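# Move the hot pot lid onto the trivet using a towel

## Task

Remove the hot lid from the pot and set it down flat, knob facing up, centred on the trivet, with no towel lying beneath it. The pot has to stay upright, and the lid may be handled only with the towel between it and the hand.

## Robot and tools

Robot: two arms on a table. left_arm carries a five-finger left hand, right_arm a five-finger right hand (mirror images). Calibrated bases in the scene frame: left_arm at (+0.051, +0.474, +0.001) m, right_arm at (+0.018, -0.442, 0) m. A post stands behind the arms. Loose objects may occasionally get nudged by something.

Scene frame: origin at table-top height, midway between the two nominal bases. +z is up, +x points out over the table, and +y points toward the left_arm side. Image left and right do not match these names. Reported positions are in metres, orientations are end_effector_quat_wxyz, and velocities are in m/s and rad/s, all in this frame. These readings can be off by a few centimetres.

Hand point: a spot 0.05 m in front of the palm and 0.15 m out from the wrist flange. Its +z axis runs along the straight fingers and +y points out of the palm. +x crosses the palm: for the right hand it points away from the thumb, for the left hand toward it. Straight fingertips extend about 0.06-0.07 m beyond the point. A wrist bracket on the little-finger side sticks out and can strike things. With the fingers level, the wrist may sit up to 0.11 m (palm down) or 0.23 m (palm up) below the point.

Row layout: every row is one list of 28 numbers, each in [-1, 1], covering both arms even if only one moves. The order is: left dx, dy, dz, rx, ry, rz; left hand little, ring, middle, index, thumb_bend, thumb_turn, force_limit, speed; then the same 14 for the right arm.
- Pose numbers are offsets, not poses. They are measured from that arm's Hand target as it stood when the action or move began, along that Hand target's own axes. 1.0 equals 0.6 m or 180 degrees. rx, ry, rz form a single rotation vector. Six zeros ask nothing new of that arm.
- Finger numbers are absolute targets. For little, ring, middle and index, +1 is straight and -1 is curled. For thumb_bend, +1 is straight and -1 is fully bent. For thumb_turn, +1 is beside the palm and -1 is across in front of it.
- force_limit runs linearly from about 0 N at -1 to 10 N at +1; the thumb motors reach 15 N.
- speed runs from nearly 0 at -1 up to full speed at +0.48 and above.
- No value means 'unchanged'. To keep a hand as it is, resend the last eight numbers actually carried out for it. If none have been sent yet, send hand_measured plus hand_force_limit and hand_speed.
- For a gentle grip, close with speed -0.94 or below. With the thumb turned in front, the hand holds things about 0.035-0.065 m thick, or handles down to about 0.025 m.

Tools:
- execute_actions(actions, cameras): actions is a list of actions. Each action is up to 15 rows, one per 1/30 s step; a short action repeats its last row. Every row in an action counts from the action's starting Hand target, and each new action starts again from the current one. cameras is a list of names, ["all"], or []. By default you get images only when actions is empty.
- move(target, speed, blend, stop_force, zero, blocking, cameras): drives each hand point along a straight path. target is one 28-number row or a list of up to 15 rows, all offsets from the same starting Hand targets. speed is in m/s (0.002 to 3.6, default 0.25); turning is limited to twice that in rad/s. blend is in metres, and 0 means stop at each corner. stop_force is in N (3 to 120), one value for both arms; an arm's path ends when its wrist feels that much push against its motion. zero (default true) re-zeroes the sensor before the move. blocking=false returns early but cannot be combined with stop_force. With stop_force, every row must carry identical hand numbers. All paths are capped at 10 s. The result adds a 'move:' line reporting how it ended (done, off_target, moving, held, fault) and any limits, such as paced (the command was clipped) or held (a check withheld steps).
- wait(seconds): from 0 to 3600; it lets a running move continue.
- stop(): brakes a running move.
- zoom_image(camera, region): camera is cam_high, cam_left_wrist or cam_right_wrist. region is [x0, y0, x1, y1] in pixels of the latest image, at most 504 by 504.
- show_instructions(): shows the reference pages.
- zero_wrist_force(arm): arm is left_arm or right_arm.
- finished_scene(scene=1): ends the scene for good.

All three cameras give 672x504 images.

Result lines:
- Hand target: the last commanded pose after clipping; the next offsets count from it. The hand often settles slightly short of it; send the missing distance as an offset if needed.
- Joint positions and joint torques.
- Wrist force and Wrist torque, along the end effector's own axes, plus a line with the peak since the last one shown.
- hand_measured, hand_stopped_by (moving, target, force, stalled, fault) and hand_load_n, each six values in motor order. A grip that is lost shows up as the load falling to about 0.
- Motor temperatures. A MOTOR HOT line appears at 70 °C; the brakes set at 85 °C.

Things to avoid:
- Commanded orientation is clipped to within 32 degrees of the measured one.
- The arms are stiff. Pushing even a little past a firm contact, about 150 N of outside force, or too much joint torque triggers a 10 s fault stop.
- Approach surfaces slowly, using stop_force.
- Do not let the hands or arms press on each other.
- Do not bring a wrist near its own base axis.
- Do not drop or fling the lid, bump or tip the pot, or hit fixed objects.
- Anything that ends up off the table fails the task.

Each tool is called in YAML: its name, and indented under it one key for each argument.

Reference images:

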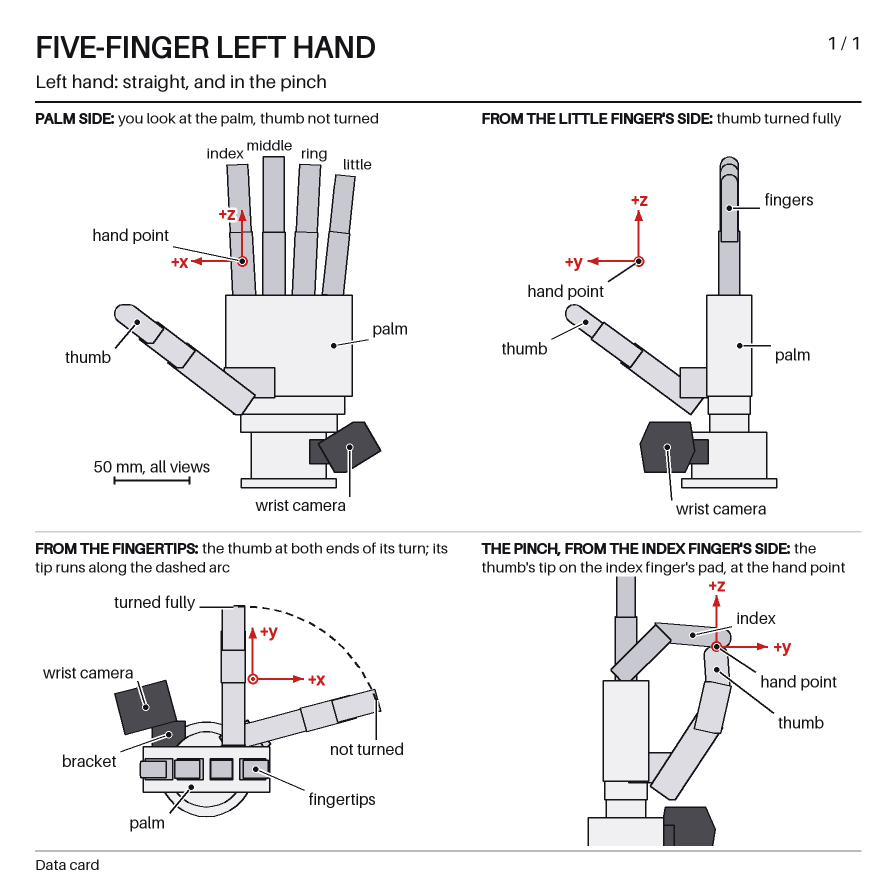

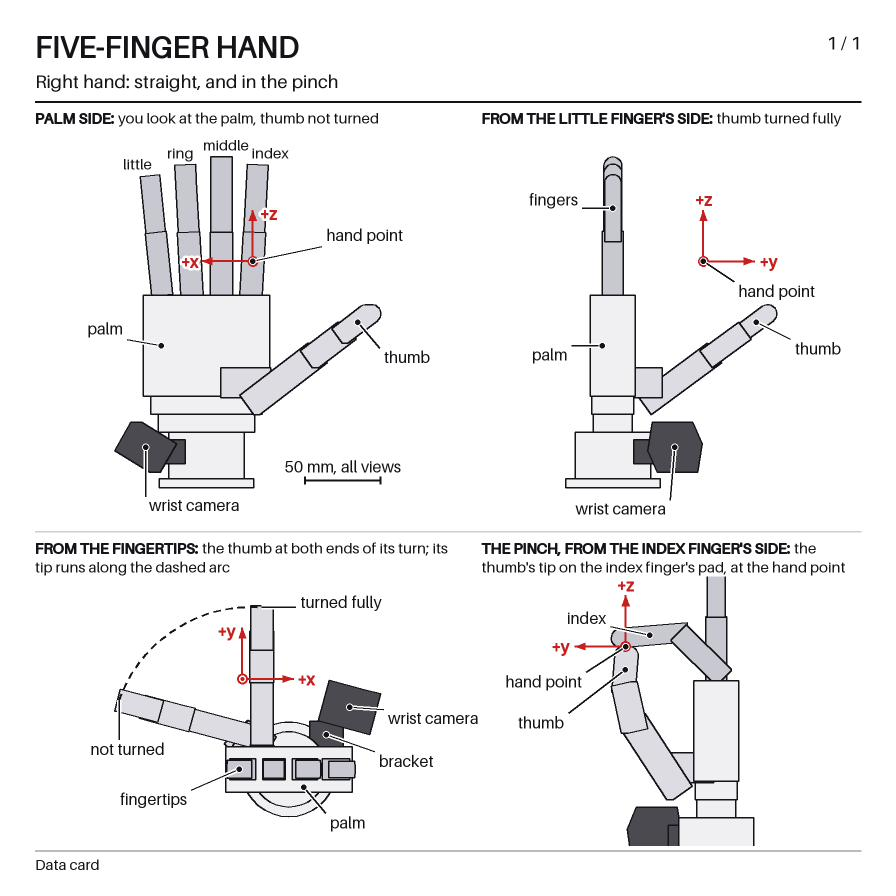

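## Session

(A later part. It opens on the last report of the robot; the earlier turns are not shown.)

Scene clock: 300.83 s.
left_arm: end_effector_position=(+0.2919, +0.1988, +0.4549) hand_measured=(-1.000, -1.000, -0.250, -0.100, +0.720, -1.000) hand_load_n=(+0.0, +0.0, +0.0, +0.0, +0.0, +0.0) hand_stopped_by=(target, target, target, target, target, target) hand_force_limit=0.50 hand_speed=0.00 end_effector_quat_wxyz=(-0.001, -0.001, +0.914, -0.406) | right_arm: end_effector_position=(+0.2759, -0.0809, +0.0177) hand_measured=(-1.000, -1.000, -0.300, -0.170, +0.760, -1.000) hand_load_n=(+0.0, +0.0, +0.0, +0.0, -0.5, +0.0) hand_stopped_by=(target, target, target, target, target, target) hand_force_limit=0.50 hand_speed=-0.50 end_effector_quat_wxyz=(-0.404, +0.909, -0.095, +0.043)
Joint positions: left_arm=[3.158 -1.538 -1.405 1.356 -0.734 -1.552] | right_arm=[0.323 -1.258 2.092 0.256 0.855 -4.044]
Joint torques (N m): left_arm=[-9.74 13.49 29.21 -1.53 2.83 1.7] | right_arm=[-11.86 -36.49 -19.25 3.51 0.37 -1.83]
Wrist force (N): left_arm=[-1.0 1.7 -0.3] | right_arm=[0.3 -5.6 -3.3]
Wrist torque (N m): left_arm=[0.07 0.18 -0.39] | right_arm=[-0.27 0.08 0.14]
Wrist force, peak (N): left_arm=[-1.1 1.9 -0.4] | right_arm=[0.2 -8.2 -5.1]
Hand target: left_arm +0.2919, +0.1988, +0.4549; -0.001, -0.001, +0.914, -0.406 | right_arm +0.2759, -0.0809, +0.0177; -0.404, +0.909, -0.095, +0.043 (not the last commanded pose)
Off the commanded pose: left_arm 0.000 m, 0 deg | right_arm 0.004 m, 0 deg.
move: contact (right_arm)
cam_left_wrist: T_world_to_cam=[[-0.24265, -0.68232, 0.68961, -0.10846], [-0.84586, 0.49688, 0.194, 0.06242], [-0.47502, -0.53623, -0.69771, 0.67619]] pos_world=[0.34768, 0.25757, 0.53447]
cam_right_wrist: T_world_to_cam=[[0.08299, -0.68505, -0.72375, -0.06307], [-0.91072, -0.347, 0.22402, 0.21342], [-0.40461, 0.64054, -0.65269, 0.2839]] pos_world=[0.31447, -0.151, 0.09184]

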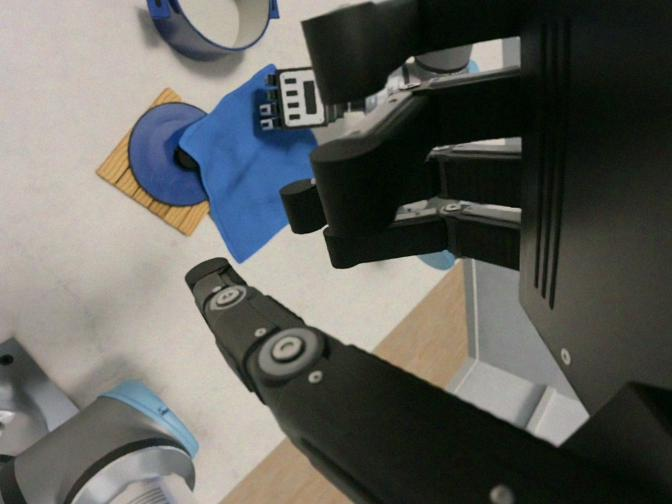

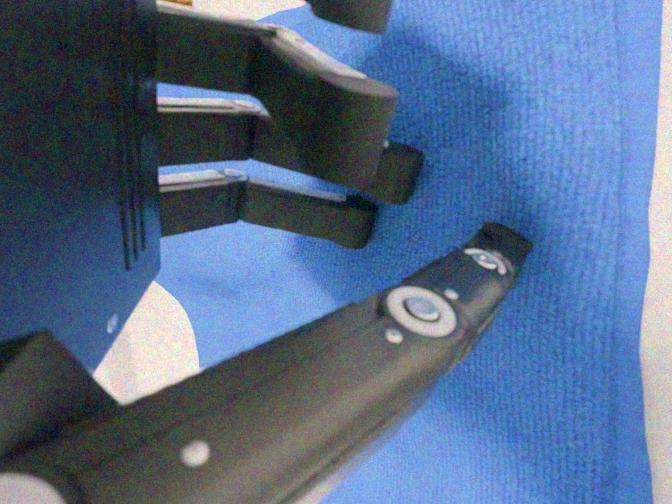

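move:
  target: [0,0,0,0,0,0,-1,-1,-0.25,-0.1,0.72,-1,0.5,0,0.0416,0.1308,-0.1454,0,0,0,-1,-1,-0.3,-0.17,0.76,-1,0.5,-0.5]
  speed: 0.06
  cameras: ["cam_high","cam_left_wrist"]

zoom_image:
  camera: "cam_left_wrist"
  region: [70, 60, 280, 270]

zoom_image:
  camera: "cam_high"
  region: [210, 210, 330, 300]

Scene clock: 303.73 s.
left_arm: end_effector_position=(+0.2919, +0.1988, +0.4549) hand_measured=(-1.000, -1.000, -0.250, -0.100, +0.720, -1.000) hand_load_n=(+0.0, +0.0, +0.0, +0.0, +0.0, +0.0) hand_stopped_by=(target, target, target, target, target, target) hand_force_limit=0.50 hand_speed=0.00 end_effector_quat_wxyz=(-0.001, -0.001, +0.914, -0.406) | right_arm: end_effector_position=(+0.2759, -0.2008, +0.0178) hand_measured=(-1.000, -1.000, -0.300, -0.170, +0.760, -1.000) hand_load_n=(+0.5, +0.0, +0.0, +0.0, -1.5, +0.0) hand_stopped_by=(target, target, target, target, target, target) hand_force_limit=0.50 hand_speed=-0.50 end_effector_quat_wxyz=(-0.404, +0.909, -0.095, +0.043)
Joint positions: left_arm=[3.158 -1.538 -1.405 1.356 -0.734 -1.552] | right_arm=[-0.12 -1.261 2.27 0.511 0.734 -4.647]
Joint torques (N m): left_arm=[-10.31 13.38 30.31 -1.59 2.88 1.92] | right_arm=[-3.27 -32.58 -16.46 0.57 0.91 -1.96]
Wrist force (N): left_arm=[-0.8 1.5 -0.4] | right_arm=[1.0 -6.8 -2.3]
Wrist torque (N m): left_arm=[0.06 0.16 -0.38] | right_arm=[-0.36 -0.01 0.08]
Wrist force, peak (N): left_arm=[-1.0 2.0 -0.3] | right_arm=[0.7 -8.9 -1.7]
Hand target: left_arm +0.2919, +0.1988, +0.4549; -0.001, -0.001, +0.914, -0.406 | right_arm +0.2760, -0.2009, +0.0178; -0.404, +0.909, -0.095, +0.043
Off the commanded pose: left_arm 0.000 m, 0 deg | right_arm 0.000 m, 0 deg.
move: done
cam_left_wrist: T_world_to_cam=[[-0.24265, -0.68232, 0.68961, -0.10846], [-0.84586, 0.49688, 0.194, 0.06242], [-0.47502, -0.53623, -0.69771, 0.67619]] pos_world=[0.34768, 0.25757, 0.53447]

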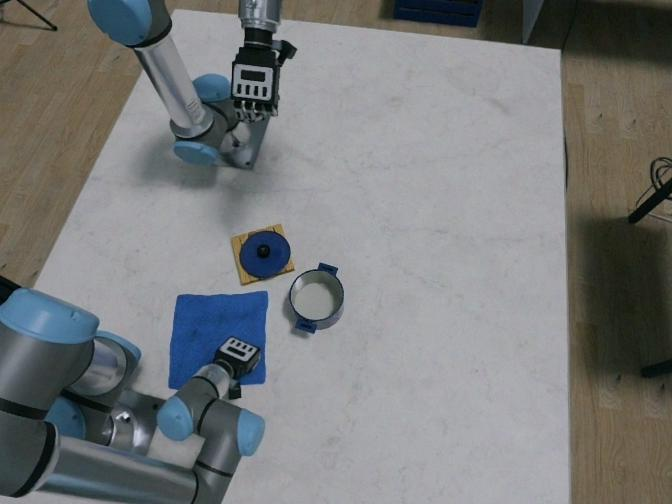

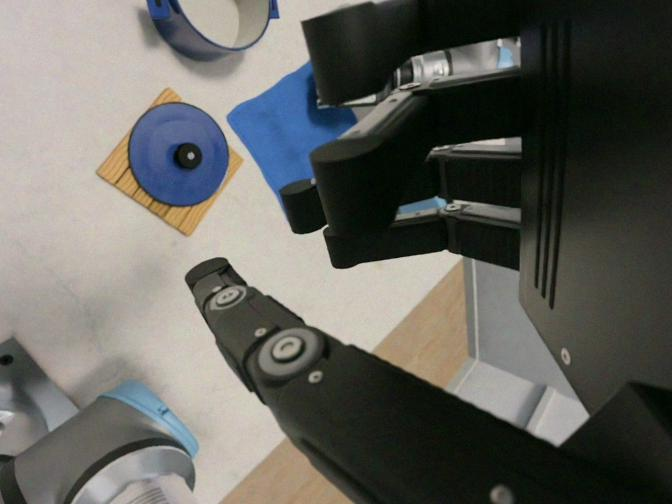

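Scaled by 2.400.

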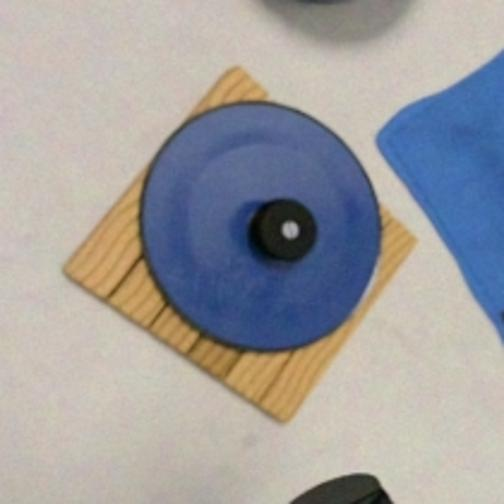

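Scaled by 4.200.

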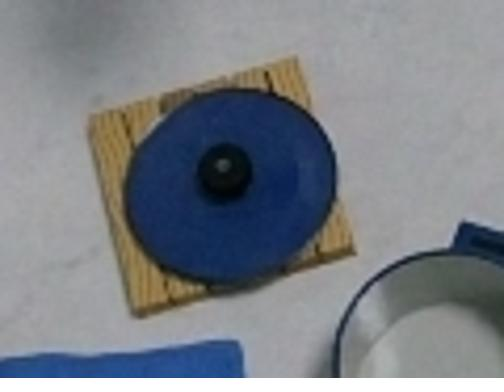

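move:
  target: [0,0,0,0,0,0,-1,-1,-0.25,-0.1,0.72,-1,0.5,0,0,-0.1858,-0.1673,0,0,0,-1,-1,-0.3,-0.17,0.76,-1,0.5,-0.5]
  speed: 0.08
  cameras: ["cam_high","cam_left_wrist","cam_right_wrist"]

zoom_image:
  camera: "cam_high"
  region: [160, 200, 360, 400]

Scene clock: 309.40 s.
left_arm: end_effector_position=(+0.2919, +0.1988, +0.4549) hand_measured=(-1.000, -1.000, -0.250, -0.100, +0.720, -1.000) hand_load_n=(+0.0, +0.0, +0.0, +0.0, +0.0, +0.0) hand_stopped_by=(target, target, target, target, target, target) hand_force_limit=0.50 hand_speed=0.00 end_effector_quat_wxyz=(-0.001, -0.001, +0.914, -0.406) | right_arm: end_effector_position=(+0.2757, -0.2007, +0.1679) hand_measured=(-1.000, -1.000, -0.300, -0.170, +0.760, -1.000) hand_load_n=(+0.0, +0.0, +0.0, +0.0, +0.0, +0.0) hand_stopped_by=(target, target, target, target, target, target) hand_force_limit=0.50 hand_speed=-0.50 end_effector_quat_wxyz=(-0.404, +0.909, -0.095, +0.043)
Joint positions: left_arm=[3.158 -1.538 -1.405 1.356 -0.734 -1.552] | right_arm=[-0.12 -1.566 2.107 0.978 0.735 -4.646]
Joint torques (N m): left_arm=[-10 12.72 29.05 -1.69 2.89 1.62] | right_arm=[-13.51 -5.54 -7.28 3.12 0.06 -2.09]
Wrist force (N): left_arm=[-0.8 1.7 -0.2] | right_arm=[1.2 -0.9 1.0]
Wrist torque (N m): left_arm=[0.07 0.16 -0.38] | right_arm=[0.03 -0.08 0.21]
Wrist force, peak (N): left_arm=[-1.2 1.9 -0.4] | right_arm=[0.7 -6.9 -2.2]
Hand target: left_arm +0.2919, +0.1988, +0.4549; -0.001, -0.001, +0.914, -0.406 | right_arm +0.2757, -0.2008, +0.1679; -0.404, +0.909, -0.095, +0.043
Off the commanded pose: left_arm 0.000 m, 0 deg | right_arm 0.000 m, 0 deg.
move: done
cam_left_wrist: T_world_to_cam=[[-0.24265, -0.68232, 0.68961, -0.10846], [-0.84586, 0.49688, 0.194, 0.06242], [-0.47502, -0.53623, -0.69771, 0.67619]] pos_world=[0.34768, 0.25757, 0.53447]
cam_right_wrist: T_world_to_cam=[[0.08327, -0.68512, -0.72365, -0.03669], [-0.91074, -0.34708, 0.2238, 0.13804], [-0.4045, 0.64042, -0.65287, 0.45857]] pos_world=[0.31427, -0.2709, 0.24194]

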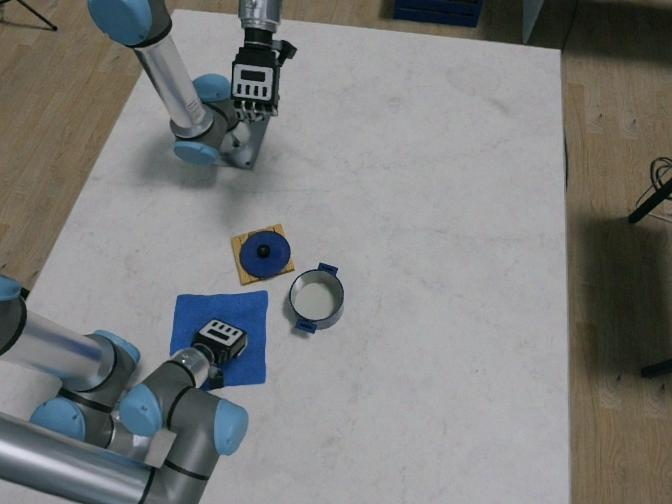

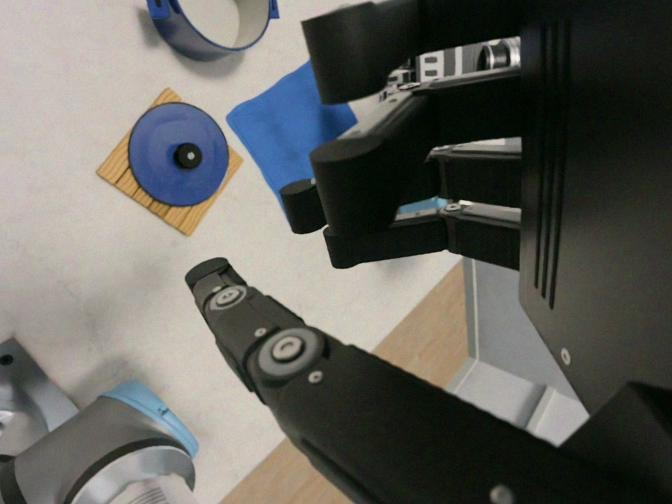

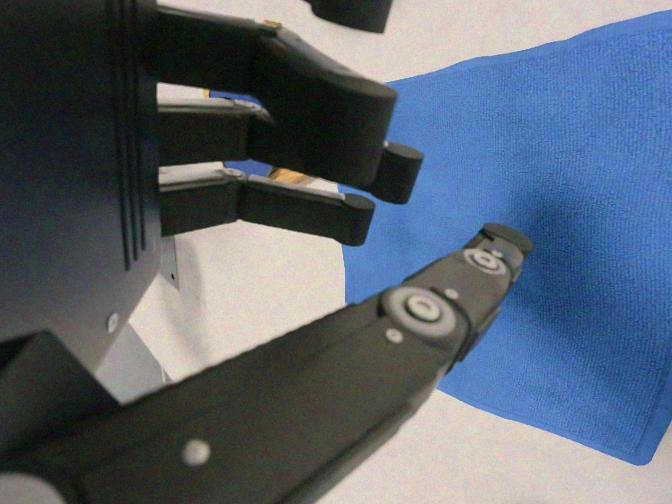

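Scaled by 2.520.

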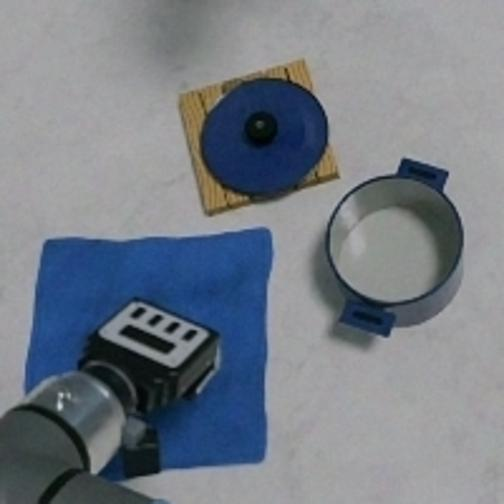

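finished_scene:

The scene is finished: the task was done.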